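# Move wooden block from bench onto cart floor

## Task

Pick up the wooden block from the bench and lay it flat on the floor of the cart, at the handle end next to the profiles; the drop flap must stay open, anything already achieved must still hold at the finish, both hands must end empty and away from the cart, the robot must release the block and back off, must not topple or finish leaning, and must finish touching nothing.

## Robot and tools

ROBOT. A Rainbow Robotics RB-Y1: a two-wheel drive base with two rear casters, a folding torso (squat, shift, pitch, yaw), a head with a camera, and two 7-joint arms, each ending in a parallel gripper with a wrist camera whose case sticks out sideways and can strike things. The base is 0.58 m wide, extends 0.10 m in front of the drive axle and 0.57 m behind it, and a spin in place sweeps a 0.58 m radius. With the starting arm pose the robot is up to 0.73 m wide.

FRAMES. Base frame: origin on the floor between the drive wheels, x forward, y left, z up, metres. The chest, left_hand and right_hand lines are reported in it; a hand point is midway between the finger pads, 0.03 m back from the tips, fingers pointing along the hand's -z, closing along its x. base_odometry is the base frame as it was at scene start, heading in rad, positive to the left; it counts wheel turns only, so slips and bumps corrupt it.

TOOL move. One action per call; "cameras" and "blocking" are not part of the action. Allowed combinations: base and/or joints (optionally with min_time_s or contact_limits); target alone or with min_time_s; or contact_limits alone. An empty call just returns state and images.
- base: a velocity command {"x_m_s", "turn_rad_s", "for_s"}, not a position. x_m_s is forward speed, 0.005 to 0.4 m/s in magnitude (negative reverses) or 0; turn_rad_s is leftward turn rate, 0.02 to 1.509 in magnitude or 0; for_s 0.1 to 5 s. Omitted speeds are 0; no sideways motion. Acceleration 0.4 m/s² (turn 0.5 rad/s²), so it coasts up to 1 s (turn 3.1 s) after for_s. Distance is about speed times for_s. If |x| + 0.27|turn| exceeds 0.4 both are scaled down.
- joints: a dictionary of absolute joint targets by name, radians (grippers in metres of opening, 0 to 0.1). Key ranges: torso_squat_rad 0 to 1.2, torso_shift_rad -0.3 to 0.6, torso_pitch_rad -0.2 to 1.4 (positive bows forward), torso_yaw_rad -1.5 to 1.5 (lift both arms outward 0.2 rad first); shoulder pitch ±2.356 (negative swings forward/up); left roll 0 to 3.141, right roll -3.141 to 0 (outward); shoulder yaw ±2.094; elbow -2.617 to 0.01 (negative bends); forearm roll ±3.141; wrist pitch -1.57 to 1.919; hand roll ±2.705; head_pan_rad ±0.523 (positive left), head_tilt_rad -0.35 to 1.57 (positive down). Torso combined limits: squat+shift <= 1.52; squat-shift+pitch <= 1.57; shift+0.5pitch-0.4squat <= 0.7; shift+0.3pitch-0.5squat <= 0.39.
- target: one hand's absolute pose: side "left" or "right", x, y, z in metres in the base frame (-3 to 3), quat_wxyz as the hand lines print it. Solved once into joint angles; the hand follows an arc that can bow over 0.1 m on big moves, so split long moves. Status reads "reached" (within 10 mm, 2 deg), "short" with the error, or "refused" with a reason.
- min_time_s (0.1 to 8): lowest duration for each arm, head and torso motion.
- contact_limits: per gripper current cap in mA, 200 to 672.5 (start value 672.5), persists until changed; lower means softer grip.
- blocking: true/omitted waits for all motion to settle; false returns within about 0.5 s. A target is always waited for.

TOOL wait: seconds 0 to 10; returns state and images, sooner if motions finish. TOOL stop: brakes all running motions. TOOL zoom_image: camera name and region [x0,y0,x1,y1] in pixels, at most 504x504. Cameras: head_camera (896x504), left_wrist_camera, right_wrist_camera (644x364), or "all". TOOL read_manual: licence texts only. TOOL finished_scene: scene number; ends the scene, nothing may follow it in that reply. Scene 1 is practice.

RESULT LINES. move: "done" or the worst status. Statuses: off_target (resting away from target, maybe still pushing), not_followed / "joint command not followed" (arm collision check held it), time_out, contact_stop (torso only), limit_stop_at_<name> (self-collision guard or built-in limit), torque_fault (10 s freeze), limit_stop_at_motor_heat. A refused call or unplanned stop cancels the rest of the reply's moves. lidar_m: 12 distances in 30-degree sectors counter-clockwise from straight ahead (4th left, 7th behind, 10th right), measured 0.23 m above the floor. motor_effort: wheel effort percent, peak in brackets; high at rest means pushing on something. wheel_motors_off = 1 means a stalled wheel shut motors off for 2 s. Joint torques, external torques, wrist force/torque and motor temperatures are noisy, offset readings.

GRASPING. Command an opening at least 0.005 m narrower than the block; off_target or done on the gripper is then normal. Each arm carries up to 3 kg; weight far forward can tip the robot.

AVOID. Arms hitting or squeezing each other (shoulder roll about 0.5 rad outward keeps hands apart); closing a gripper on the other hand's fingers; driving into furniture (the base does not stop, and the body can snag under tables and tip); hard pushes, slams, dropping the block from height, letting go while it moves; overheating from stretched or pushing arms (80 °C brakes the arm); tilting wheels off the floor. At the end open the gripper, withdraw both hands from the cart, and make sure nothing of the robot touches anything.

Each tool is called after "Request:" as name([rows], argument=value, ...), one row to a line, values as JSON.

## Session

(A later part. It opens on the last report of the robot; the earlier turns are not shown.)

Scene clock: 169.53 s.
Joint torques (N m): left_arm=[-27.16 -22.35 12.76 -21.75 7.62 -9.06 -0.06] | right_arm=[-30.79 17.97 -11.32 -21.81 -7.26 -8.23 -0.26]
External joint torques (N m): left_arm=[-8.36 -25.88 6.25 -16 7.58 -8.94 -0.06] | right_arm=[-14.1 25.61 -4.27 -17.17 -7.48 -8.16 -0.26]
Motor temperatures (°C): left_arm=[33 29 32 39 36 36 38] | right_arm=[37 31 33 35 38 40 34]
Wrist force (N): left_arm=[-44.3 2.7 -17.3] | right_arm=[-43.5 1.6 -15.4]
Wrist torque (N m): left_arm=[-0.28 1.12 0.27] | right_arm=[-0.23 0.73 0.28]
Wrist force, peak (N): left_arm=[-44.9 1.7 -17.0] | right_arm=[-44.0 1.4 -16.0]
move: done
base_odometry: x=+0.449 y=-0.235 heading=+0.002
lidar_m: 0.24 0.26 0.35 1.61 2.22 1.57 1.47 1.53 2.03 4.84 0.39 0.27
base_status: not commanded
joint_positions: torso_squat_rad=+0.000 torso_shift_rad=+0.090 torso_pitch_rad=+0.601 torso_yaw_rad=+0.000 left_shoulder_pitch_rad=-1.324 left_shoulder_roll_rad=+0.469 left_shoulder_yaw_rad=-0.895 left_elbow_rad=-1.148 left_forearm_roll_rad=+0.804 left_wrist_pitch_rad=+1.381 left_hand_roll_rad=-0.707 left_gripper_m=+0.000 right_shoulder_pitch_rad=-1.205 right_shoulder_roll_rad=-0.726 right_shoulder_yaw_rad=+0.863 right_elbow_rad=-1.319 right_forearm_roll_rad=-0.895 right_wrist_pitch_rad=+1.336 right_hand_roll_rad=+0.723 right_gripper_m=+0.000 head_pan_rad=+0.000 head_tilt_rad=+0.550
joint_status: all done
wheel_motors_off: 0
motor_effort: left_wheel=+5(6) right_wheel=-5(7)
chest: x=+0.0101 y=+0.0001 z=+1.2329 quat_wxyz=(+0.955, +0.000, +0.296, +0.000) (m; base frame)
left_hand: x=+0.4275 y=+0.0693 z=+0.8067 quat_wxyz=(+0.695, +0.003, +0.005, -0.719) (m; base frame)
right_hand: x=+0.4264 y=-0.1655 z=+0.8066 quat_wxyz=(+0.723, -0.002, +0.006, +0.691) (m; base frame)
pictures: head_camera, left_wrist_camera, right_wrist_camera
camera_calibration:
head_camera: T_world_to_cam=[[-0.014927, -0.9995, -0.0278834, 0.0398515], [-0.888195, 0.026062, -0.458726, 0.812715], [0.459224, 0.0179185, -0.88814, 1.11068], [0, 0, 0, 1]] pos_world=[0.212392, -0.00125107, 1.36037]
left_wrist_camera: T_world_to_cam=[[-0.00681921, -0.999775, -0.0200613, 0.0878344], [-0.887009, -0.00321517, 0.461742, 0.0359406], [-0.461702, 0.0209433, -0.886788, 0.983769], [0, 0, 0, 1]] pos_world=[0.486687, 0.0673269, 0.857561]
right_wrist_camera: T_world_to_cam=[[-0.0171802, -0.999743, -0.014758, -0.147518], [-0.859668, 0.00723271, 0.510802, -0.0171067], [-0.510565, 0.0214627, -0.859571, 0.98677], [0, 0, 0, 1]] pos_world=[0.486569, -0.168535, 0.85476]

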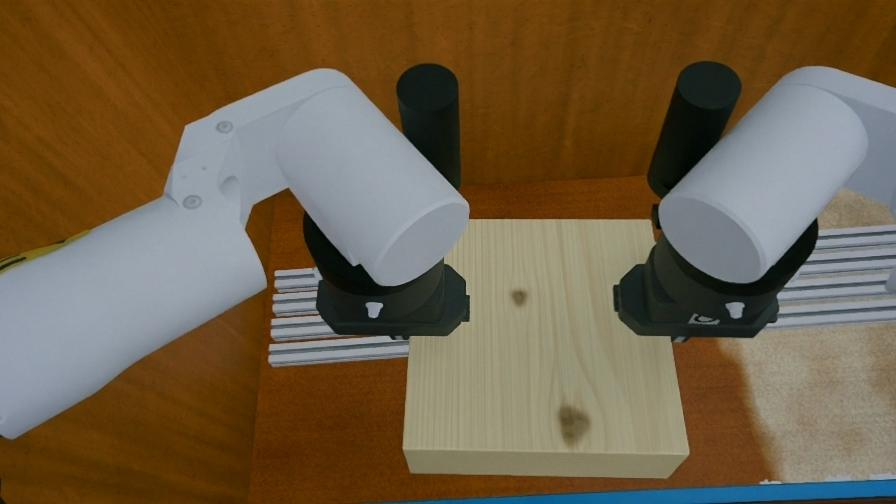

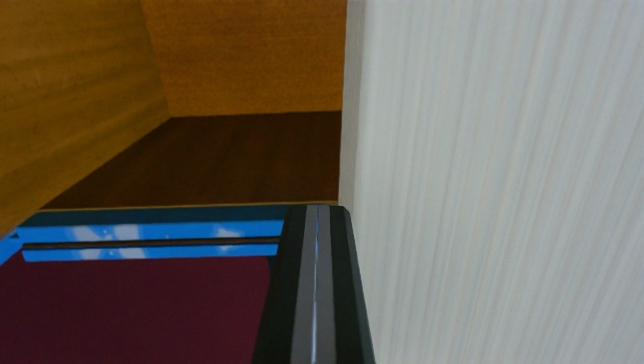

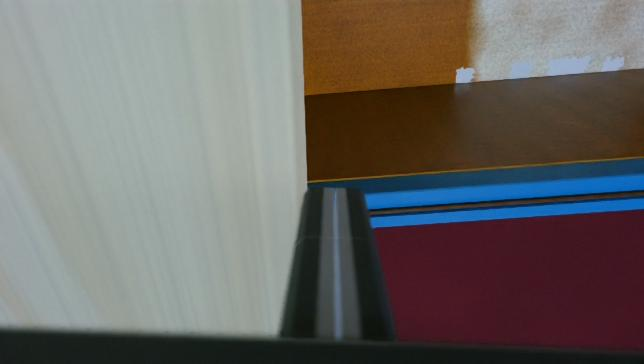

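Request:
move(base={"x_m_s":0.03,"for_s":0.4333}, cameras=[])

Request:
move(joints={"torso_squat_rad":0.4,"torso_shift_rad":0.098}, min_time_s=2, cameras=[])

Request:
move(joints={"torso_squat_rad":0.75,"torso_shift_rad":0.12}, min_time_s=2)

Scene clock: 174.13 s.
Joint torques (N m): left_arm=[-26.97 -22.96 12.95 -21.65 7.73 -9.08 -0.09] | right_arm=[-30.7 18.01 -11.52 -21.75 -7.22 -8.28 -0.25]
External joint torques (N m): left_arm=[-8.18 -26.49 6.44 -15.9 7.7 -8.96 -0.09] | right_arm=[-14.01 25.66 -4.47 -17.11 -7.44 -8.21 -0.25]
Motor temperatures (°C): left_arm=[33 29 32 40 36 36 38] | right_arm=[37 31 33 35 38 40 34]
Wrist force (N): left_arm=[-44.2 1.6 -17.3] | right_arm=[-43.3 1.5 -15.0]
Wrist torque (N m): left_arm=[-0.21 1.10 0.27] | right_arm=[-0.22 0.76 0.29]
Wrist force, peak (N): left_arm=[-45.1 1.0 -18.3] | right_arm=[-44.1 1.0 -16.0]
move: done
base_odometry: x=+0.462 y=-0.235 heading=+0.002
lidar_m: 0.23 0.24 0.32 1.63 2.25 1.57 1.48 1.54 2.04 4.88 0.37 0.26
base_status: done (sent for 0.43 of 0.43 s)
joint_positions: torso_squat_rad=+0.000 torso_shift_rad=+0.090 torso_pitch_rad=+0.601 torso_yaw_rad=+0.000 left_shoulder_pitch_rad=-1.324 left_shoulder_roll_rad=+0.469 left_shoulder_yaw_rad=-0.895 left_elbow_rad=-1.148 left_forearm_roll_rad=+0.804 left_wrist_pitch_rad=+1.381 left_hand_roll_rad=-0.707 left_gripper_m=+0.000 right_shoulder_pitch_rad=-1.205 right_shoulder_roll_rad=-0.726 right_shoulder_yaw_rad=+0.863 right_elbow_rad=-1.319 right_forearm_roll_rad=-0.895 right_wrist_pitch_rad=+1.336 right_hand_roll_rad=+0.723 right_gripper_m=+0.000 head_pan_rad=+0.000 head_tilt_rad=+0.550
joint_status: not commanded
wheel_motors_off: 0
motor_effort: left_wheel=+3(24) right_wheel=-2(18)
chest: x=+0.0100 y=+0.0001 z=+1.2329 quat_wxyz=(+0.955, +0.000, +0.296, +0.000) (m; base frame)
left_hand: x=+0.4275 y=+0.0693 z=+0.8068 quat_wxyz=(+0.695, +0.003, +0.005, -0.719) (m; base frame)
right_hand: x=+0.4265 y=-0.1655 z=+0.8067 quat_wxyz=(+0.723, -0.003, +0.006, +0.691) (m; base frame)
pictures: none
No camera images: "cameras" was empty.

Scene clock: 176.43 s.
Joint torques (N m): left_arm=[-27.06 -22.93 12.7 -21.73 7.6 -9.14 -0.05] | right_arm=[-30.95 18.37 -11.64 -21.66 -7.14 -8.08 -0.25]
External joint torques (N m): left_arm=[-8.27 -26.46 6.19 -15.97 7.57 -9.02 -0.05] | right_arm=[-14.26 26.02 -4.59 -17.02 -7.36 -8.02 -0.25]
Motor temperatures (°C): left_arm=[33 29 32 40 36 36 38] | right_arm=[37 31 33 35 38 40 34]
Wrist force (N): left_arm=[-43.8 2.1 -16.6] | right_arm=[-43.4 0.7 -15.4]
Wrist torque (N m): left_arm=[-0.22 1.10 0.27] | right_arm=[-0.14 0.73 0.28]
Wrist force, peak (N): left_arm=[-44.8 2.0 -18.1] | right_arm=[-44.0 0.7 -16.0]
move: done
base_odometry: x=+0.462 y=-0.235 heading=+0.002
lidar_m: 0.22 0.24 0.32 1.61 2.25 1.57 1.49 1.54 2.05 4.88 0.36 0.25
base_status: not commanded
joint_positions: torso_squat_rad=+0.400 torso_shift_rad=+0.098 torso_pitch_rad=+0.601 torso_yaw_rad=+0.000 left_shoulder_pitch_rad=-1.324 left_shoulder_roll_rad=+0.469 left_shoulder_yaw_rad=-0.895 left_elbow_rad=-1.148 left_forearm_roll_rad=+0.804 left_wrist_pitch_rad=+1.381 left_hand_roll_rad=-0.707 left_gripper_m=+0.000 right_shoulder_pitch_rad=-1.205 right_shoulder_roll_rad=-0.726 right_shoulder_yaw_rad=+0.863 right_elbow_rad=-1.319 right_forearm_roll_rad=-0.895 right_wrist_pitch_rad=+1.336 right_hand_roll_rad=+0.723 right_gripper_m=+0.000 head_pan_rad=+0.000 head_tilt_rad=+0.550
joint_status: all done
wheel_motors_off: 0
motor_effort: left_wheel=+1(3) right_wheel=-4(5)
chest: x=+0.0101 y=+0.0001 z=+1.1774 quat_wxyz=(+0.955, +0.000, +0.296, +0.000) (m; base frame)
left_hand: x=+0.4276 y=+0.0693 z=+0.7513 quat_wxyz=(+0.695, +0.003, +0.005, -0.719) (m; base frame)
right_hand: x=+0.4266 y=-0.1655 z=+0.7512 quat_wxyz=(+0.723, -0.003, +0.006, +0.691) (m; base frame)
pictures: none
No camera images: "cameras" was empty.

Scene clock: 178.73 s.
Joint torques (N m): left_arm=[-26.71 -22.64 12.48 -21.73 7.75 -9.05 0.09] | right_arm=[-30.93 18.34 -11.41 -21.7 -7.29 -8.1 -0.25]
External joint torques (N m): left_arm=[-7.91 -26.18 5.98 -15.98 7.71 -8.93 0.09] | right_arm=[-14.24 25.99 -4.36 -17.06 -7.51 -8.04 -0.25]
Motor temperatures (°C): left_arm=[33 29 32 40 37 36 38] | right_arm=[37 31 33 35 38 40 34]
Wrist force (N): left_arm=[-44.5 2.2 -16.9] | right_arm=[-43.5 1.7 -15.7]
Wrist torque (N m): left_arm=[-0.30 1.12 0.24] | right_arm=[-0.24 0.71 0.28]
Wrist force, peak (N): left_arm=[-45.2 1.6 -17.2] | right_arm=[-43.9 1.0 -16.0]
move: done
base_odometry: x=+0.462 y=-0.235 heading=+0.002
lidar_m: 0.23 0.24 0.32 1.61 2.25 1.58 1.50 1.54 2.03 4.89 0.35 0.25
base_status: not commanded
joint_positions: torso_squat_rad=+0.750 torso_shift_rad=+0.120 torso_pitch_rad=+0.601 torso_yaw_rad=+0.000 left_shoulder_pitch_rad=-1.324 left_shoulder_roll_rad=+0.469 left_shoulder_yaw_rad=-0.895 left_elbow_rad=-1.148 left_forearm_roll_rad=+0.804 left_wrist_pitch_rad=+1.381 left_hand_roll_rad=-0.707 left_gripper_m=+0.000 right_shoulder_pitch_rad=-1.205 right_shoulder_roll_rad=-0.726 right_shoulder_yaw_rad=+0.863 right_elbow_rad=-1.319 right_forearm_roll_rad=-0.895 right_wrist_pitch_rad=+1.336 right_hand_roll_rad=+0.723 right_gripper_m=+0.000 head_pan_rad=+0.000 head_tilt_rad=+0.550
joint_status: all done
wheel_motors_off: 0
motor_effort: left_wheel=+2(4) right_wheel=-4(5)
chest: x=+0.0083 y=+0.0000 z=+1.0443 quat_wxyz=(+0.955, +0.000, +0.296, +0.000) (m; base frame)
left_hand: x=+0.4258 y=+0.0693 z=+0.6182 quat_wxyz=(+0.695, +0.003, +0.005, -0.719) (m; base frame)
right_hand: x=+0.4248 y=-0.1655 z=+0.6181 quat_wxyz=(+0.723, -0.003, +0.006, +0.691) (m; base frame)
pictures: head_camera, left_wrist_camera, right_wrist_camera
camera_calibration:
head_camera: T_world_to_cam=[[-0.0149208, -0.9995, -0.0278867, 0.0345712], [-0.888093, 0.026062, -0.458925, 0.724857], [0.459422, 0.0179185, -0.888037, 0.943932], [0, 0, 0, 1]] pos_world=[0.210592, -0.00125107, 1.17187]
left_wrist_camera: T_world_to_cam=[[-0.00681478, -0.999775, -0.020063, 0.0839409], [-0.887112, -0.00321517, 0.461543, 0.121742], [-0.461504, 0.0209434, -0.886891, 0.815845], [0, 0, 0, 1]] pos_world=[0.485087, 0.0672269, 0.669061]
right_wrist_camera: T_world_to_cam=[[-0.0171766, -0.999744, -0.0147602, -0.150329], [-0.859807, 0.00723433, 0.510567, 0.0779437], [-0.51033, 0.0214607, -0.859711, 0.823852], [0, 0, 0, 1]] pos_world=[0.484871, -0.168535, 0.666261]

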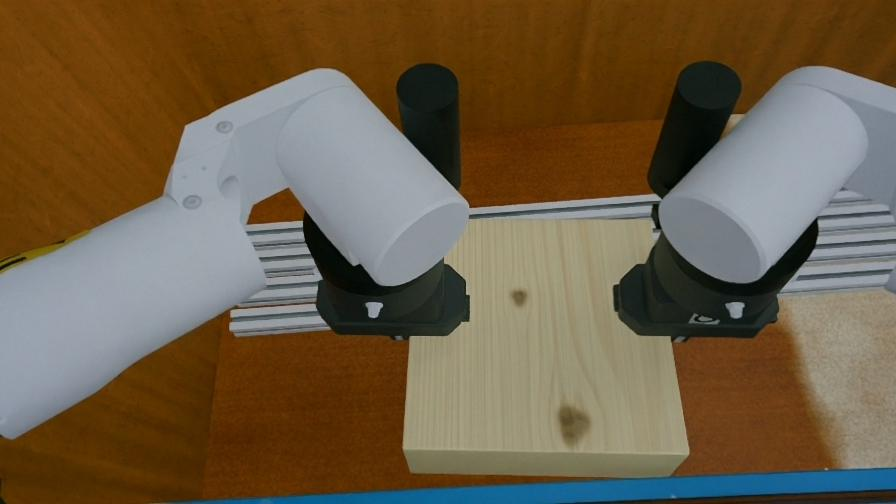

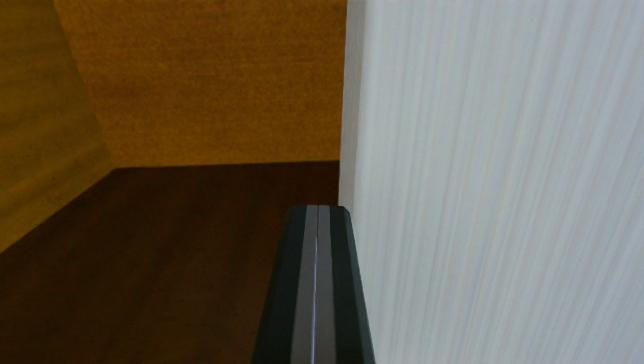

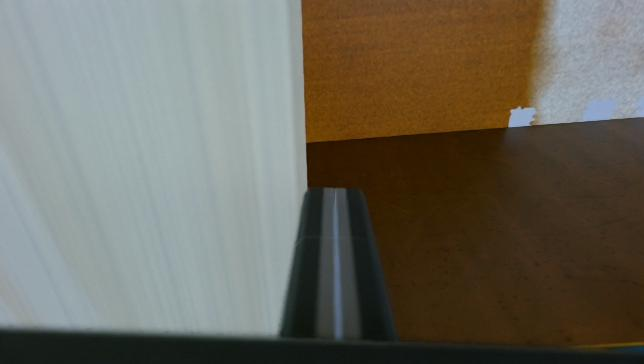

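Request:
move(joints={"torso_squat_rad":0.95,"torso_shift_rad":0.155}, min_time_s=1.5, cameras=[])

Request:
move(joints={"torso_squat_rad":1.08,"torso_shift_rad":0.195}, min_time_s=1.5)

Scene clock: 184.83 s.
Joint torques (N m): left_arm=[-27.28 -23 12.71 -21.74 7.69 -9.18 0.03] | right_arm=[-30.75 17.86 -11.85 -21.7 -7.37 -7.97 -0.28]
External joint torques (N m): left_arm=[-8.48 -26.53 6.2 -15.98 7.65 -9.06 0.03] | right_arm=[-14.06 25.5 -4.8 -17.05 -7.59 -7.91 -0.28]
Motor temperatures (°C): left_arm=[33 29 32 40 37 36 38] | right_arm=[37 31 33 35 38 40 34]
Wrist force (N): left_arm=[-44.2 2.5 -17.1] | right_arm=[-43.9 0.0 -14.8]
Wrist torque (N m): left_arm=[-0.16 1.12 0.25] | right_arm=[-0.25 0.65 0.28]
Wrist force, peak (N): left_arm=[-45.1 1.8 -17.6] | right_arm=[-44.4 1.4 -14.3]
move: done
base_odometry: x=+0.462 y=-0.235 heading=+0.002
lidar_m: 0.23 0.24 0.33 1.61 2.25 1.57 1.49 1.54 2.02 4.86 0.36 0.26
base_status: not commanded
joint_positions: torso_squat_rad=+0.950 torso_shift_rad=+0.155 torso_pitch_rad=+0.601 torso_yaw_rad=+0.000 left_shoulder_pitch_rad=-1.324 left_shoulder_roll_rad=+0.469 left_shoulder_yaw_rad=-0.895 left_elbow_rad=-1.148 left_forearm_roll_rad=+0.804 left_wrist_pitch_rad=+1.381 left_hand_roll_rad=-0.707 left_gripper_m=+0.000 right_shoulder_pitch_rad=-1.205 right_shoulder_roll_rad=-0.726 right_shoulder_yaw_rad=+0.863 right_elbow_rad=-1.319 right_forearm_roll_rad=-0.895 right_wrist_pitch_rad=+1.336 right_hand_roll_rad=+0.723 right_gripper_m=+0.000 head_pan_rad=+0.000 head_tilt_rad=+0.550
joint_status: all done
wheel_motors_off: 0
motor_effort: left_wheel=+1(4) right_wheel=-4(4)
chest: x=+0.0098 y=+0.0000 z=+0.9381 quat_wxyz=(+0.955, +0.000, +0.296, +0.000) (m; base frame)
left_hand: x=+0.4273 y=+0.0692 z=+0.5120 quat_wxyz=(+0.695, +0.003, +0.005, -0.719) (m; base frame)
right_hand: x=+0.4263 y=-0.1655 z=+0.5119 quat_wxyz=(+0.723, -0.003, +0.006, +0.691) (m; base frame)
pictures: none
No camera images: "cameras" was empty.

Scene clock: 186.63 s.
Joint torques (N m): left_arm=[-26.98 -22.47 12.83 -21.78 7.72 -9.24 0.1] | right_arm=[-29.17 18.06 -11.73 -21.74 -8.21 -7.46 -0.24]
External joint torques (N m): left_arm=[-8.19 -26 6.32 -16.02 7.69 -9.12 0.1] | right_arm=[-12.47 25.71 -4.68 -17.09 -8.44 -7.4 -0.24]
Motor temperatures (°C): left_arm=[33 29 32 40 37 36 38] | right_arm=[37 31 33 35 38 40 34]
Wrist force (N): left_arm=[-44.6 2.8 -17.3] | right_arm=[-43.9 -4.4 -12.4]
Wrist torque (N m): left_arm=[-0.22 1.18 0.32] | right_arm=[-0.30 0.72 0.27]
Wrist force, peak (N): left_arm=[-45.3 2.8 -18.0] | right_arm=[-44.1 0.8 -15.5]
move: done
base_odometry: x=+0.462 y=-0.235 heading=+0.002
lidar_m: 0.23 0.25 0.33 1.62 2.26 1.57 1.49 1.56 2.04 4.87 0.38 0.25
base_status: not commanded
joint_positions: torso_squat_rad=+1.080 torso_shift_rad=+0.195 torso_pitch_rad=+0.600 torso_yaw_rad=+0.000 left_shoulder_pitch_rad=-1.324 left_shoulder_roll_rad=+0.469 left_shoulder_yaw_rad=-0.895 left_elbow_rad=-1.148 left_forearm_roll_rad=+0.804 left_wrist_pitch_rad=+1.381 left_hand_roll_rad=-0.707 left_gripper_m=+0.000 right_shoulder_pitch_rad=-1.205 right_shoulder_roll_rad=-0.726 right_shoulder_yaw_rad=+0.863 right_elbow_rad=-1.319 right_forearm_roll_rad=-0.895 right_wrist_pitch_rad=+1.336 right_hand_roll_rad=+0.723 right_gripper_m=+0.000 head_pan_rad=+0.000 head_tilt_rad=+0.550
joint_status: all done
wheel_motors_off: 0
motor_effort: left_wheel=+2(3) right_wheel=-4(6)
chest: x=+0.0108 y=+0.0000 z=+0.8595 quat_wxyz=(+0.955, +0.000, +0.296, +0.000) (m; base frame)
left_hand: x=+0.4284 y=+0.0692 z=+0.4335 quat_wxyz=(+0.695, +0.003, +0.005, -0.719) (m; base frame)
right_hand: x=+0.4277 y=-0.1655 z=+0.4335 quat_wxyz=(+0.723, -0.003, +0.005, +0.691) (m; base frame)
pictures: head_camera, left_wrist_camera, right_wrist_camera
camera_calibration:
head_camera: T_world_to_cam=[[-0.0149145, -0.9995, -0.0278901, 0.029457], [-0.88799, 0.026062, -0.459124, 0.642441], [0.459621, 0.0179185, -0.887934, 0.77853], [0, 0, 0, 1]] pos_world=[0.213092, -0.00125107, 0.987065]
left_wrist_camera: T_world_to_cam=[[-0.00685741, -0.999773, -0.0201528, 0.0803166], [-0.887215, -0.0032141, 0.461345, 0.209354], [-0.461305, 0.0210435, -0.886992, 0.653136], [0, 0, 0, 1]] pos_world=[0.487587, 0.067227, 0.48436]
right_wrist_camera: T_world_to_cam=[[-0.0169395, -0.999747, -0.0147916, -0.153004], [-0.860267, 0.00703364, 0.509795, 0.175066], [-0.509562, 0.0213604, -0.860169, 0.66658], [0, 0, 0, 1]] pos_world=[0.487675, -0.168435, 0.481861]

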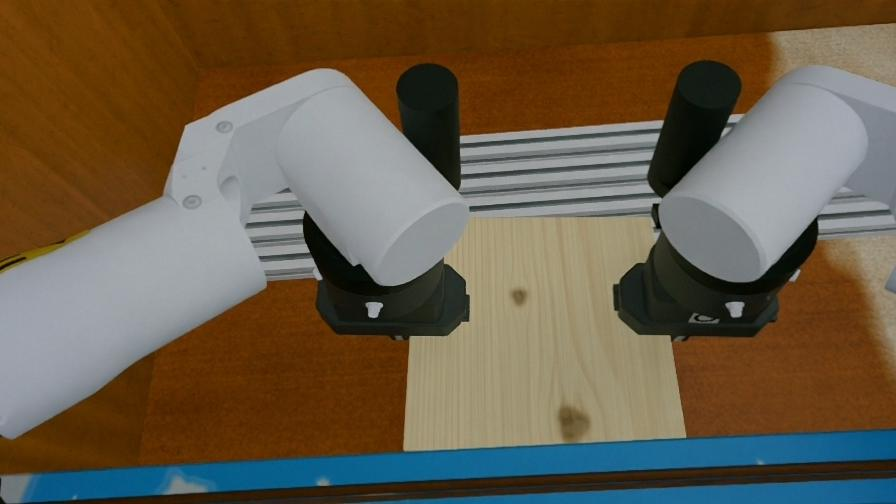

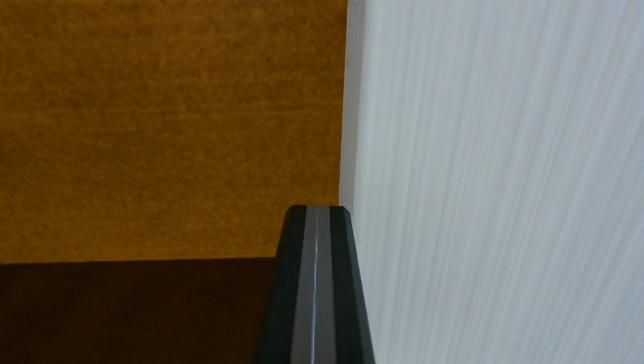

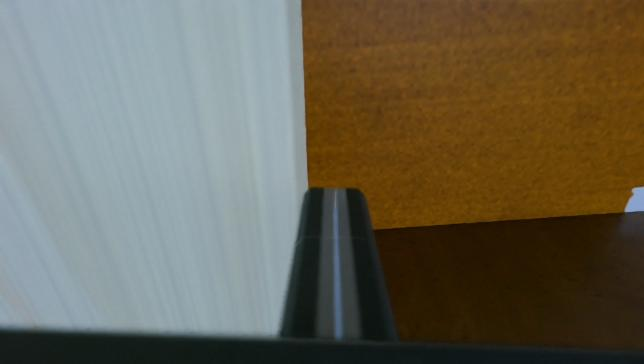

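Request:
move(base={"turn_rad_s":0.08,"for_s":0.5})

Scene clock: 190.33 s.
Joint torques (N m): left_arm=[-26.88 -22.87 12.94 -21.67 7.71 -9.13 0.15] | right_arm=[-28.97 18.28 -11.56 -21.81 -7.37 -8.18 -0.45]
External joint torques (N m): left_arm=[-8.09 -26.41 6.43 -15.92 7.68 -9.01 0.15] | right_arm=[-12.27 25.92 -4.51 -17.17 -7.6 -8.12 -0.45]
Motor temperatures (°C): left_arm=[33 29 32 40 37 36 38] | right_arm=[37 31 33 35 38 40 34]
Wrist force (N): left_arm=[-44.3 1.8 -16.6] | right_arm=[-43.5 1.4 -14.7]
Wrist torque (N m): left_arm=[-0.19 1.08 0.28] | right_arm=[-0.24 0.75 0.31]
Wrist force, peak (N): left_arm=[-46.1 2.8 -17.6] | right_arm=[-44.6 1.3 -15.3]
move: done
base_odometry: x=+0.462 y=-0.235 heading=+0.041
lidar_m: 0.23 0.23 0.35 3.96 2.16 1.56 1.49 1.57 2.11 4.46 0.34 0.25
base_status: done (sent for 0.5 of 0.5 s)
joint_positions: torso_squat_rad=+1.080 torso_shift_rad=+0.195 torso_pitch_rad=+0.601 torso_yaw_rad=+0.000 left_shoulder_pitch_rad=-1.324 left_shoulder_roll_rad=+0.469 left_shoulder_yaw_rad=-0.895 left_elbow_rad=-1.148 left_forearm_roll_rad=+0.804 left_wrist_pitch_rad=+1.381 left_hand_roll_rad=-0.707 left_gripper_m=+0.000 right_shoulder_pitch_rad=-1.205 right_shoulder_roll_rad=-0.726 right_shoulder_yaw_rad=+0.863 right_elbow_rad=-1.319 right_forearm_roll_rad=-0.895 right_wrist_pitch_rad=+1.336 right_hand_roll_rad=+0.723 right_gripper_m=+0.000 head_pan_rad=+0.000 head_tilt_rad=+0.550
joint_status: not commanded
wheel_motors_off: 0
motor_effort: left_wheel=-19(36) right_wheel=+12(34)
chest: x=+0.0109 y=+0.0000 z=+0.8595 quat_wxyz=(+0.955, +0.000, +0.296, +0.000) (m; base frame)
left_hand: x=+0.4284 y=+0.0693 z=+0.4335 quat_wxyz=(+0.695, +0.003, +0.005, -0.719) (m; base frame)
right_hand: x=+0.4276 y=-0.1655 z=+0.4335 quat_wxyz=(+0.723, -0.003, +0.005, +0.691) (m; base frame)
pictures: head_camera, left_wrist_camera, right_wrist_camera
camera_calibration:
head_camera: T_world_to_cam=[[-0.014963, -0.999502, -0.027797, 0.0293758], [-0.88805, 0.0260599, -0.459007, 0.642339], [0.459503, 0.017817, -0.887998, 0.778618], [0, 0, 0, 1]] pos_world=[0.213092, -0.00125082, 0.987066]
left_wrist_camera: T_world_to_cam=[[-0.0068597, -0.999773, -0.020153, 0.0803178], [-0.887153, -0.00321501, 0.461465, 0.209265], [-0.461425, 0.0210443, -0.88693, 0.653164], [0, 0, 0, 1]] pos_world=[0.487587, 0.067227, 0.484361]
right_wrist_camera: T_world_to_cam=[[-0.0170341, -0.999746, -0.014732, -0.153088], [-0.860038, 0.00713578, 0.510181, 0.174835], [-0.509946, 0.0213606, -0.859941, 0.666573], [0, 0, 0, 1]] pos_world=[0.487673, -0.168535, 0.481761]

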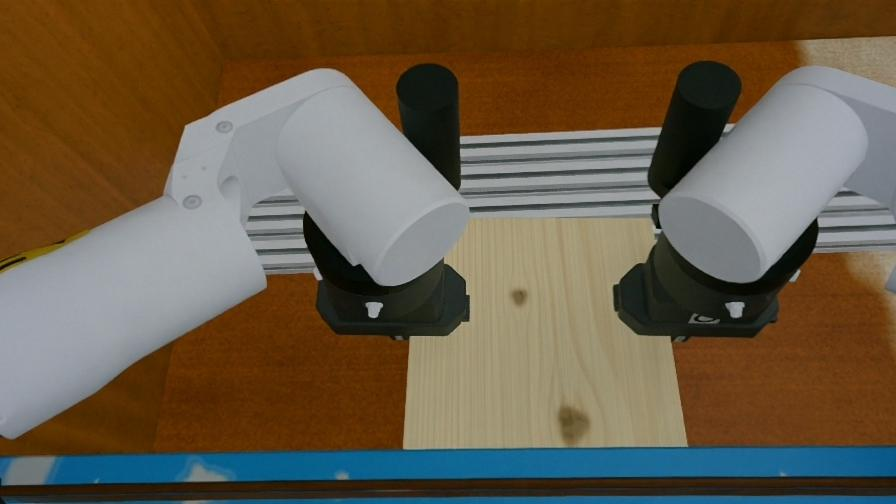

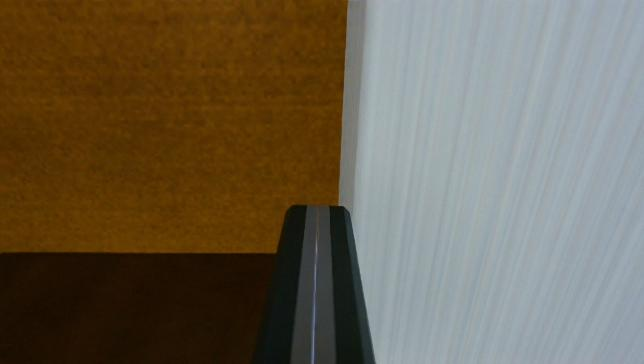

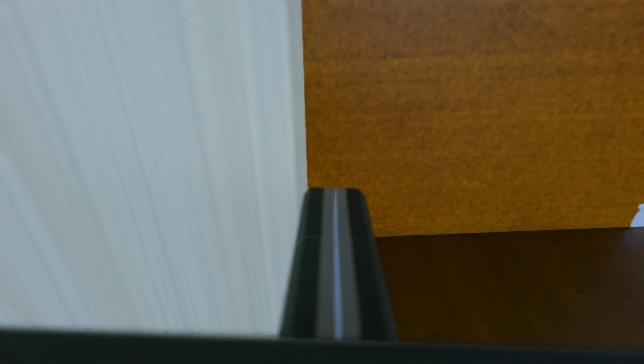

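Request:
move(base={"x_m_s":0.02,"for_s":0.3}, cameras=[])

Request:
move(joints={"torso_squat_rad":1.14,"torso_shift_rad":0.22}, min_time_s=1.5)

Scene clock: 192.83 s.
Joint torques (N m): left_arm=[-27.18 -22.95 12.72 -21.78 7.76 -9.06 0.06] | right_arm=[-29.81 18.17 -11.54 -21.82 -7.24 -8.16 -0.56]
External joint torques (N m): left_arm=[-8.39 -26.49 6.21 -16.02 7.73 -8.94 0.06] | right_arm=[-13.11 25.81 -4.49 -17.18 -7.47 -8.1 -0.56]
Motor temperatures (°C): left_arm=[33 29 32 40 37 36 38] | right_arm=[37 31 33 36 38 40 34]
Wrist force (N): left_arm=[-43.5 2.2 -17.1] | right_arm=[-43.7 1.4 -15.1]
Wrist torque (N m): left_arm=[-0.26 1.16 0.25] | right_arm=[-0.20 0.72 0.29]
Wrist force, peak (N): left_arm=[-44.8 2.4 -17.9] | right_arm=[-44.3 1.0 -14.4]
move: done
base_odometry: x=+0.468 y=-0.235 heading=+0.040
lidar_m: 0.23 0.23 0.35 3.94 2.17 1.56 1.49 1.57 2.13 4.42 0.34 0.23
base_status: done (sent for 0.3 of 0.3 s)
joint_positions: torso_squat_rad=+1.080 torso_shift_rad=+0.195 torso_pitch_rad=+0.601 torso_yaw_rad=+0.000 left_shoulder_pitch_rad=-1.324 left_shoulder_roll_rad=+0.469 left_shoulder_yaw_rad=-0.895 left_elbow_rad=-1.148 left_forearm_roll_rad=+0.804 left_wrist_pitch_rad=+1.381 left_hand_roll_rad=-0.707 left_gripper_m=+0.000 right_shoulder_pitch_rad=-1.205 right_shoulder_roll_rad=-0.726 right_shoulder_yaw_rad=+0.863 right_elbow_rad=-1.319 right_forearm_roll_rad=-0.895 right_wrist_pitch_rad=+1.336 right_hand_roll_rad=+0.723 right_gripper_m=+0.000 head_pan_rad=+0.000 head_tilt_rad=+0.550
joint_status: not commanded
wheel_motors_off: 0
motor_effort: left_wheel=-2(12) right_wheel=+5(29)
chest: x=+0.0109 y=+0.0000 z=+0.8595 quat_wxyz=(+0.955, +0.000, +0.296, +0.000) (m; base frame)
left_hand: x=+0.4284 y=+0.0693 z=+0.4334 quat_wxyz=(+0.695, +0.003, +0.005, -0.719) (m; base frame)
right_hand: x=+0.4275 y=-0.1655 z=+0.4334 quat_wxyz=(+0.723, -0.003, +0.006, +0.691) (m; base frame)
pictures: none
No camera images: "cameras" was empty.

Scene clock: 194.63 s.
Joint torques (N m): left_arm=[-27.08 -22.92 12.65 -21.68 7.74 -9.07 -0.04] | right_arm=[-29.97 18.17 -11.76 -21.66 -7.41 -8.16 -0.45]
External joint torques (N m): left_arm=[-8.28 -26.45 6.14 -15.93 7.7 -8.95 -0.04] | right_arm=[-13.27 25.81 -4.71 -17.02 -7.63 -8.09 -0.45]
Motor temperatures (°C): left_arm=[33 29 32 40 37 36 38] | right_arm=[37 31 33 36 38 40 34]
Wrist force (N): left_arm=[-44.3 1.6 -17.6] | right_arm=[-43.9 1.4 -15.3]
Wrist torque (N m): left_arm=[-0.25 1.10 0.26] | right_arm=[-0.25 0.69 0.26]
Wrist force, peak (N): left_arm=[-45.5 2.5 -17.3] | right_arm=[-44.0 0.9 -15.7]
move: done
base_odometry: x=+0.468 y=-0.235 heading=+0.040
lidar_m: 0.22 0.24 0.33 3.93 2.17 1.56 1.49 1.56 2.11 4.44 0.33 0.25
base_status: not commanded
joint_positions: torso_squat_rad=+1.140 torso_shift_rad=+0.220 torso_pitch_rad=+0.601 torso_yaw_rad=+0.000 left_shoulder_pitch_rad=-1.324 left_shoulder_roll_rad=+0.469 left_shoulder_yaw_rad=-0.895 left_elbow_rad=-1.148 left_forearm_roll_rad=+0.804 left_wrist_pitch_rad=+1.381 left_hand_roll_rad=-0.707 left_gripper_m=+0.000 right_shoulder_pitch_rad=-1.205 right_shoulder_roll_rad=-0.726 right_shoulder_yaw_rad=+0.863 right_elbow_rad=-1.319 right_forearm_roll_rad=-0.895 right_wrist_pitch_rad=+1.336 right_hand_roll_rad=+0.723 right_gripper_m=+0.000 head_pan_rad=+0.000 head_tilt_rad=+0.550
joint_status: all done
wheel_motors_off: 0
motor_effort: left_wheel=-1(2) right_wheel=+6(7)
chest: x=+0.0107 y=+0.0000 z=+0.8211 quat_wxyz=(+0.955, +0.000, +0.296, +0.000) (m; base frame)
left_hand: x=+0.4283 y=+0.0693 z=+0.3950 quat_wxyz=(+0.695, +0.003, +0.005, -0.719) (m; base frame)
right_hand: x=+0.4274 y=-0.1655 z=+0.3950 quat_wxyz=(+0.723, -0.003, +0.005, +0.691) (m; base frame)
pictures: head_camera, left_wrist_camera, right_wrist_camera
camera_calibration:
head_camera: T_world_to_cam=[[-0.014963, -0.999502, -0.027797, 0.0283069], [-0.88805, 0.0260599, -0.459007, 0.624624], [0.459503, 0.017817, -0.887998, 0.744565], [0, 0, 0, 1]] pos_world=[0.212992, -0.00125082, 0.948666]
left_wrist_camera: T_world_to_cam=[[-0.0068597, -0.999773, -0.020153, 0.0796432], [-0.887153, -0.00321501, 0.461465, 0.226897], [-0.461425, 0.0210443, -0.88693, 0.619057], [0, 0, 0, 1]] pos_world=[0.487487, 0.067327, 0.445961]
right_wrist_camera: T_world_to_cam=[[-0.0170348, -0.999746, -0.0147316, -0.153659], [-0.859968, 0.00713366, 0.510298, 0.194218], [-0.510064, 0.0213616, -0.859871, 0.63339], [0, 0, 0, 1]] pos_world=[0.487472, -0.168535, 0.443261]

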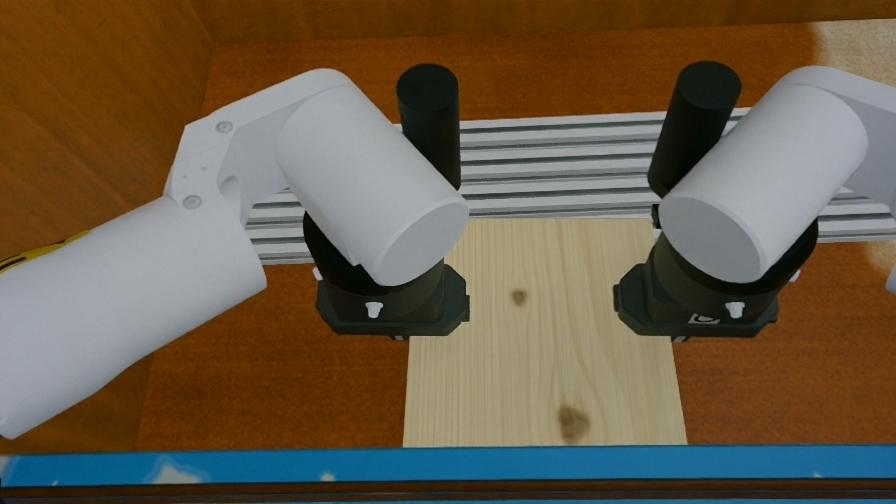

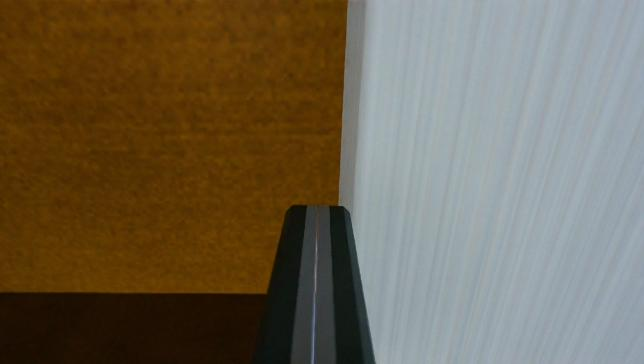

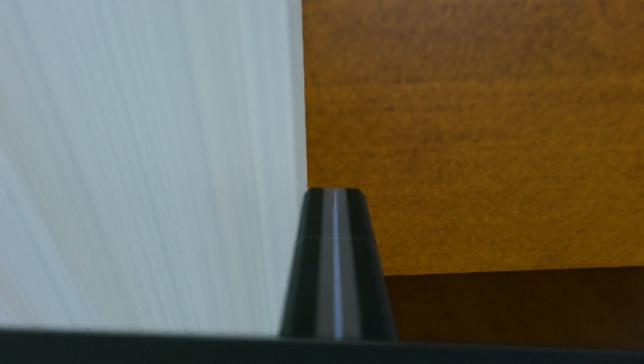

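Request:
move(joints={"torso_squat_rad":1.17,"torso_shift_rad":0.235}, min_time_s=1.5, cameras=[])

Request:
move(joints={"torso_squat_rad":1.19,"torso_shift_rad":0.245}, min_time_s=1.5)

Scene clock: 198.77 s.
Joint torques (N m): left_arm=[-27 -22.55 12.88 -21.67 7.85 -9.07 0.16] | right_arm=[-29.75 18.28 -11.75 -21.73 -7.58 -8.24 -0.28]
External joint torques (N m): left_arm=[-8.2 -26.09 6.38 -15.92 7.82 -8.95 0.16] | right_arm=[-13.05 25.93 -4.7 -17.09 -7.81 -8.17 -0.28]
Motor temperatures (°C): left_arm=[33 29 32 40 37 36 38] | right_arm=[37 31 33 36 38 40 34]
Wrist force (N): left_arm=[-43.4 1.4 -16.7] | right_arm=[-43.9 1.4 -13.9]
Wrist torque (N m): left_arm=[-0.06 1.19 0.24] | right_arm=[-0.24 0.67 0.30]
Wrist force, peak (N): left_arm=[-44.9 2.5 -17.8] | right_arm=[-44.1 1.1 -15.2]
move: done
base_odometry: x=+0.468 y=-0.235 heading=+0.040
lidar_m: 0.23 0.25 0.33 3.93 2.16 1.57 1.49 1.56 2.12 4.43 0.33 0.24
base_status: not commanded
joint_positions: torso_squat_rad=+1.170 torso_shift_rad=+0.235 torso_pitch_rad=+0.600 torso_yaw_rad=+0.000 left_shoulder_pitch_rad=-1.324 left_shoulder_roll_rad=+0.469 left_shoulder_yaw_rad=-0.895 left_elbow_rad=-1.148 left_forearm_roll_rad=+0.804 left_wrist_pitch_rad=+1.381 left_hand_roll_rad=-0.707 left_gripper_m=+0.000 right_shoulder_pitch_rad=-1.205 right_shoulder_roll_rad=-0.726 right_shoulder_yaw_rad=+0.863 right_elbow_rad=-1.319 right_forearm_roll_rad=-0.895 right_wrist_pitch_rad=+1.336 right_hand_roll_rad=+0.723 right_gripper_m=+0.000 head_pan_rad=+0.000 head_tilt_rad=+0.550
joint_status: all done
wheel_motors_off: 0
motor_effort: left_wheel=-1(2) right_wheel=+5(8)
chest: x=+0.0105 y=+0.0000 z=+0.8014 quat_wxyz=(+0.955, +0.000, +0.296, +0.000) (m; base frame)
left_hand: x=+0.4281 y=+0.0693 z=+0.3754 quat_wxyz=(+0.695, +0.003, +0.005, -0.719) (m; base frame)
right_hand: x=+0.4272 y=-0.1655 z=+0.3754 quat_wxyz=(+0.723, -0.003, +0.005, +0.691) (m; base frame)
pictures: none
No camera images: "cameras" was empty.

Scene clock: 200.57 s.
Joint torques (N m): left_arm=[7.27 -36.31 8.76 -20.5 7.24 -9.17 -0.03] | right_arm=[-29.79 18.3 -11.67 -21.59 -7.31 -7.88 -0.19]
External joint torques (N m): left_arm=[26.27 -40.04 2.15 -14.81 7.24 -9.03 -0.03] | right_arm=[-12.98 25.92 -4.58 -16.95 -7.54 -7.8 -0.19]
Motor temperatures (°C): left_arm=[33 29 32 40 37 36 38] | right_arm=[37 31 33 36 38 40 34]
Wrist force (N): left_arm=[-42.9 -1.6 -17.5] | right_arm=[-41.6 1.1 -11.0]
Wrist torque (N m): left_arm=[-0.25 1.15 -0.24] | right_arm=[-0.31 0.60 -0.13]
Wrist force, peak (N): left_arm=[-45.0 1.1 -17.2] | right_arm=[-43.9 1.1 -15.9]
move: done
base_odometry: x=+0.468 y=-0.235 heading=+0.040
lidar_m: 0.23 0.23 0.32 3.95 2.16 1.56 1.49 1.58 2.12 4.43 0.33 0.24
base_status: not commanded
joint_positions: torso_squat_rad=+1.190 torso_shift_rad=+0.243 torso_pitch_rad=+0.596 torso_yaw_rad=+0.001 left_shoulder_pitch_rad=-1.333 left_shoulder_roll_rad=+0.473 left_shoulder_yaw_rad=-0.894 left_elbow_rad=-1.148 left_forearm_roll_rad=+0.805 left_wrist_pitch_rad=+1.381 left_hand_roll_rad=-0.707 left_gripper_m=+0.000 right_shoulder_pitch_rad=-1.205 right_shoulder_roll_rad=-0.726 right_shoulder_yaw_rad=+0.863 right_elbow_rad=-1.319 right_forearm_roll_rad=-0.895 right_wrist_pitch_rad=+1.336 right_hand_roll_rad=+0.723 right_gripper_m=+0.000 head_pan_rad=+0.000 head_tilt_rad=+0.550
joint_status: all done
wheel_motors_off: 0
motor_effort: left_wheel=-2(3) right_wheel=+5(7)
chest: x=+0.0083 y=-0.0006 z=+0.7891 quat_wxyz=(+0.956, +0.001, +0.293, +0.000) (m; base frame)
left_hand: x=+0.4326 y=+0.0695 z=+0.3689 quat_wxyz=(+0.695, +0.009, +0.001, -0.719) (m; base frame)
right_hand: x=+0.4270 y=-0.1653 z=+0.3648 quat_wxyz=(+0.723, -0.004, +0.003, +0.691) (m; base frame)
pictures: head_camera, left_wrist_camera, right_wrist_camera
camera_calibration:
head_camera: T_world_to_cam=[[-0.0148173, -0.999443, -0.0298892, 0.0282863], [-0.885712, 0.026991, -0.463449, 0.611242], [0.463998, 0.0196062, -0.885619, 0.71534], [0, 0, 0, 1]] pos_world=[0.209888, -0.00225254, 0.917644]
left_wrist_camera: T_world_to_cam=[[-0.00631858, -0.999739, -0.0219529, 0.0797476], [-0.893737, -0.00420142, 0.448572, 0.250504], [-0.448548, 0.0224545, -0.893477, 0.594602], [0, 0, 0, 1]] pos_world=[0.491096, 0.0674278, 0.420645]
right_wrist_camera: T_world_to_cam=[[-0.0169892, -0.999713, -0.0168761, -0.15313], [-0.862555, 0.00611785, 0.505927, 0.211874], [-0.505679, 0.0231519, -0.862411, 0.606596], [0, 0, 0, 1]] pos_world=[0.486894, -0.168427, 0.413359]

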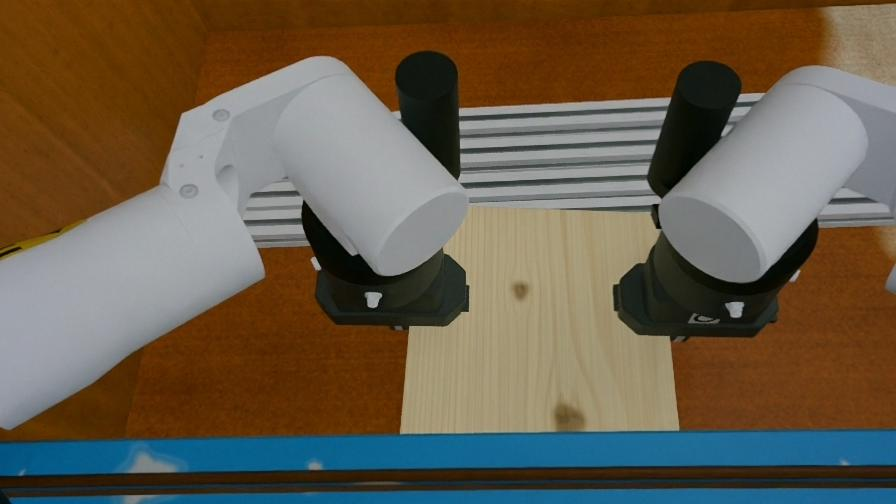

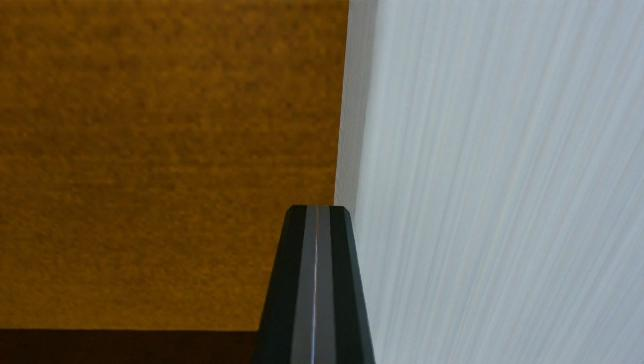

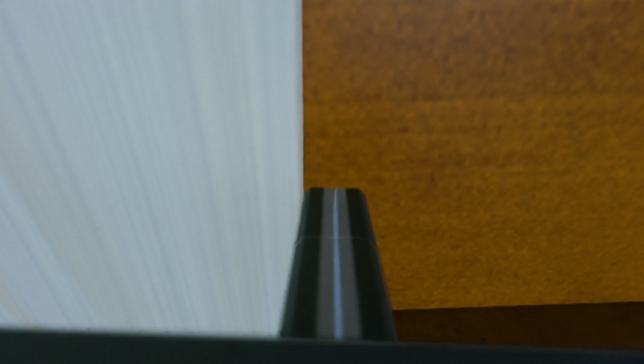

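Request:
move(joints={"torso_squat_rad":1.14,"torso_shift_rad":0.22,"torso_pitch_rad":0.6}, min_time_s=1.5, cameras=["head_camera"])

Request:
move(joints={"left_shoulder_pitch_rad":-1.321,"left_shoulder_roll_rad":0.425,"left_shoulder_yaw_rad":-0.911,"left_elbow_rad":-1.067,"left_forearm_roll_rad":0.781,"left_wrist_pitch_rad":1.328,"left_hand_roll_rad":-0.728,"right_shoulder_pitch_rad":-1.203,"right_shoulder_roll_rad":-0.677,"right_shoulder_yaw_rad":0.881,"right_elbow_rad":-1.249,"right_forearm_roll_rad":-0.867,"right_wrist_pitch_rad":1.295,"right_hand_roll_rad":0.738}, min_time_s=1.5)

Scene clock: 210.10 s.
Joint torques (N m): left_arm=[-26.32 -23.71 11.75 -21.11 7.55 -9.31 0.01] | right_arm=[-29.82 18.12 -11.82 -21.87 -7.51 -8.05 -0.34]
External joint torques (N m): left_arm=[-7.53 -27.25 5.24 -15.35 7.52 -9.19 0.01] | right_arm=[-13.12 25.77 -4.77 -17.22 -7.73 -7.98 -0.34]
Motor temperatures (°C): left_arm=[33 30 32 40 37 36 38] | right_arm=[37 32 33 36 38 40 34]
Wrist force (N): left_arm=[-44.3 2.2 -17.9] | right_arm=[-43.7 1.0 -15.0]
Wrist torque (N m): left_arm=[-0.26 1.05 0.21] | right_arm=[-0.17 0.74 0.28]
Wrist force, peak (N): left_arm=[-46.2 0.6 -16.8] | right_arm=[-45.6 -1.5 -13.9]
move: done
base_odometry: x=+0.468 y=-0.235 heading=+0.040
lidar_m: 0.22 0.24 0.33 3.94 2.16 1.55 1.48 1.57 2.10 4.43 0.33 0.23
base_status: not commanded
joint_positions: torso_squat_rad=+1.140 torso_shift_rad=+0.220 torso_pitch_rad=+0.601 torso_yaw_rad=+0.000 left_shoulder_pitch_rad=-1.324 left_shoulder_roll_rad=+0.470 left_shoulder_yaw_rad=-0.895 left_elbow_rad=-1.148 left_forearm_roll_rad=+0.804 left_wrist_pitch_rad=+1.381 left_hand_roll_rad=-0.707 left_gripper_m=+0.000 right_shoulder_pitch_rad=-1.205 right_shoulder_roll_rad=-0.726 right_shoulder_yaw_rad=+0.863 right_elbow_rad=-1.319 right_forearm_roll_rad=-0.895 right_wrist_pitch_rad=+1.336 right_hand_roll_rad=+0.723 right_gripper_m=+0.000 head_pan_rad=+0.000 head_tilt_rad=+0.550
joint_status: all done
wheel_motors_off: 0
motor_effort: left_wheel=-2(5) right_wheel=+4(7)
chest: x=+0.0108 y=+0.0000 z=+0.8210 quat_wxyz=(+0.955, +0.000, +0.296, +0.000) (m; base frame)
left_hand: x=+0.4284 y=+0.0693 z=+0.3950 quat_wxyz=(+0.695, +0.003, +0.005, -0.719) (m; base frame)
right_hand: x=+0.4273 y=-0.1655 z=+0.3948 quat_wxyz=(+0.723, -0.003, +0.005, +0.691) (m; base frame)
pictures: head_camera
camera_calibration:
head_camera: T_world_to_cam=[[-0.0148789, -0.999498, -0.0279766, 0.0283576], [-0.888135, 0.0260645, -0.458843, 0.624533], [0.459342, 0.0180199, -0.888077, 0.744542], [0, 0, 0, 1]] pos_world=[0.213092, -0.00135132, 0.948566]

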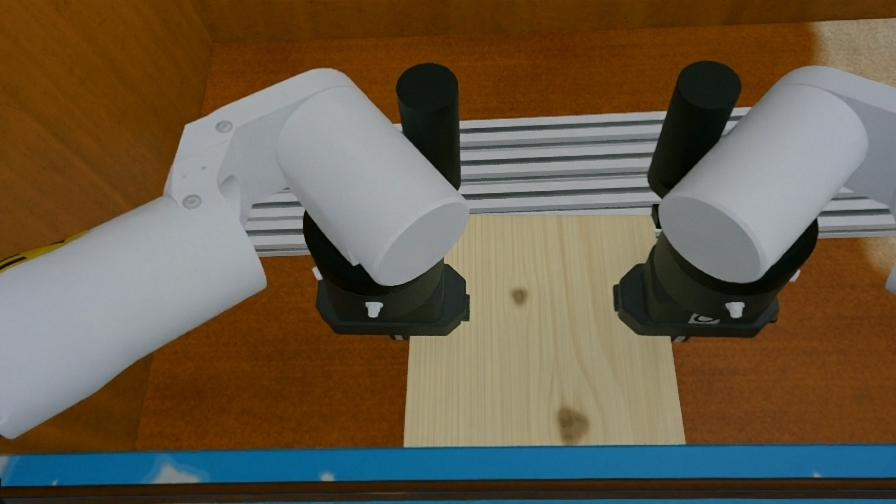

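Scene clock: 211.90 s.
Joint torques (N m): left_arm=[-25.4 -21.24 11.12 -19.57 6.45 -8.52 -0.19] | right_arm=[-27.58 18.02 -9.81 -20.14 -6.53 -7.14 -0.03]
External joint torques (N m): left_arm=[-6.72 -24.44 5.1 -13.92 6.44 -8.42 -0.19] | right_arm=[-10.92 25.27 -3.18 -15.53 -6.77 -7.1 -0.03]
Motor temperatures (°C): left_arm=[33 30 32 40 37 36 38] | right_arm=[37 32 33 36 38 40 34]
Wrist force (N): left_arm=[-39.8 0.2 -14.8] | right_arm=[-38.6 0.1 -15.6]
Wrist torque (N m): left_arm=[-0.17 1.06 0.03] | right_arm=[-0.23 0.70 0.24]
Wrist force, peak (N): left_arm=[-52.5 1.8 -17.8] | right_arm=[-51.3 2.7 -16.5]
move: done
base_odometry: x=+0.468 y=-0.235 heading=+0.040
lidar_m: 0.23 0.24 0.34 3.95 2.15 1.55 1.49 1.57 2.12 4.44 0.34 0.24
base_status: not commanded
joint_positions: torso_squat_rad=+1.140 torso_shift_rad=+0.220 torso_pitch_rad=+0.601 torso_yaw_rad=+0.000 left_shoulder_pitch_rad=-1.319 left_shoulder_roll_rad=+0.431 left_shoulder_yaw_rad=-0.912 left_elbow_rad=-1.064 left_forearm_roll_rad=+0.779 left_wrist_pitch_rad=+1.330 left_hand_roll_rad=-0.728 left_gripper_m=+0.000 right_shoulder_pitch_rad=-1.200 right_shoulder_roll_rad=-0.683 right_shoulder_yaw_rad=+0.882 right_elbow_rad=-1.245 right_forearm_roll_rad=-0.865 right_wrist_pitch_rad=+1.297 right_hand_roll_rad=+0.738 right_gripper_m=+0.000 head_pan_rad=+0.000 head_tilt_rad=+0.550
joint_status: all done
wheel_motors_off: 0
motor_effort: left_wheel=-2(3) right_wheel=+4(6)
chest: x=+0.0108 y=+0.0000 z=+0.8210 quat_wxyz=(+0.955, +0.000, +0.296, +0.000) (m; base frame)
left_hand: x=+0.4264 y=+0.0704 z=+0.3756 quat_wxyz=(+0.694, +0.009, +0.009, -0.720) (m; base frame)
right_hand: x=+0.4248 y=-0.1646 z=+0.3756 quat_wxyz=(+0.723, -0.007, +0.010, +0.691) (m; base frame)
pictures: head_camera, left_wrist_camera, right_wrist_camera
camera_calibration:
head_camera: T_world_to_cam=[[-0.0148799, -0.999498, -0.0279779, 0.0283576], [-0.888094, 0.0260675, -0.458923, 0.62451], [0.459421, 0.0180183, -0.888036, 0.744531], [0, 0, 0, 1]] pos_world=[0.212992, -0.00135131, 0.948566]
left_wrist_camera: T_world_to_cam=[[-0.00879151, -0.999346, -0.0350685, 0.0867257], [-0.888808, -0.00826, 0.458205, 0.236564], [-0.458195, 0.0351975, -0.888155, 0.599021], [0, 0, 0, 1]] pos_world=[0.485491, 0.0675389, 0.42667]
right_wrist_camera: T_world_to_cam=[[-0.0155495, -0.999879, -0.00101388, -0.158802], [-0.859657, 0.012851, 0.510711, 0.202527], [-0.510636, 0.00881286, -0.859752, 0.613433], [0, 0, 0, 1]] pos_world=[0.484875, -0.166792, 0.423806]

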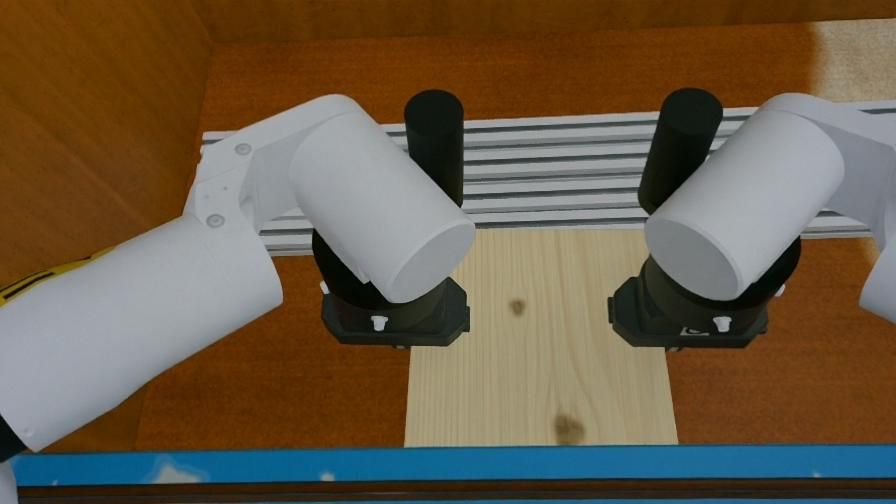

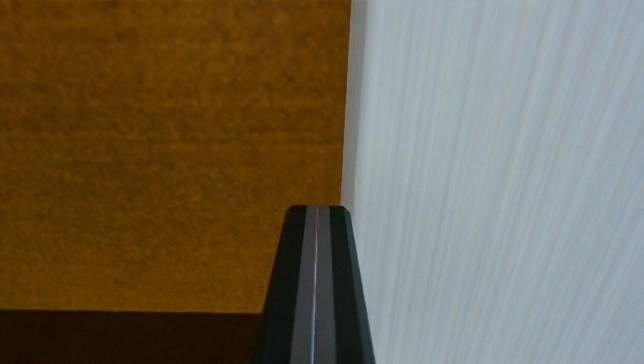

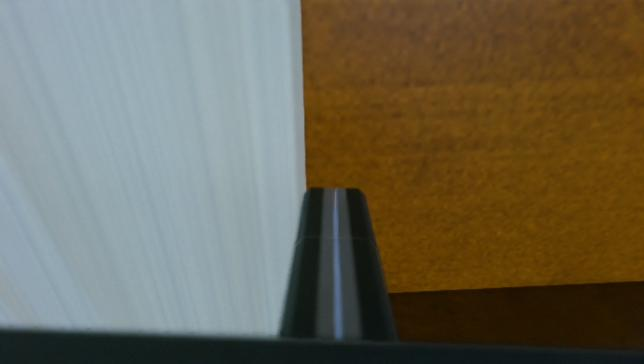

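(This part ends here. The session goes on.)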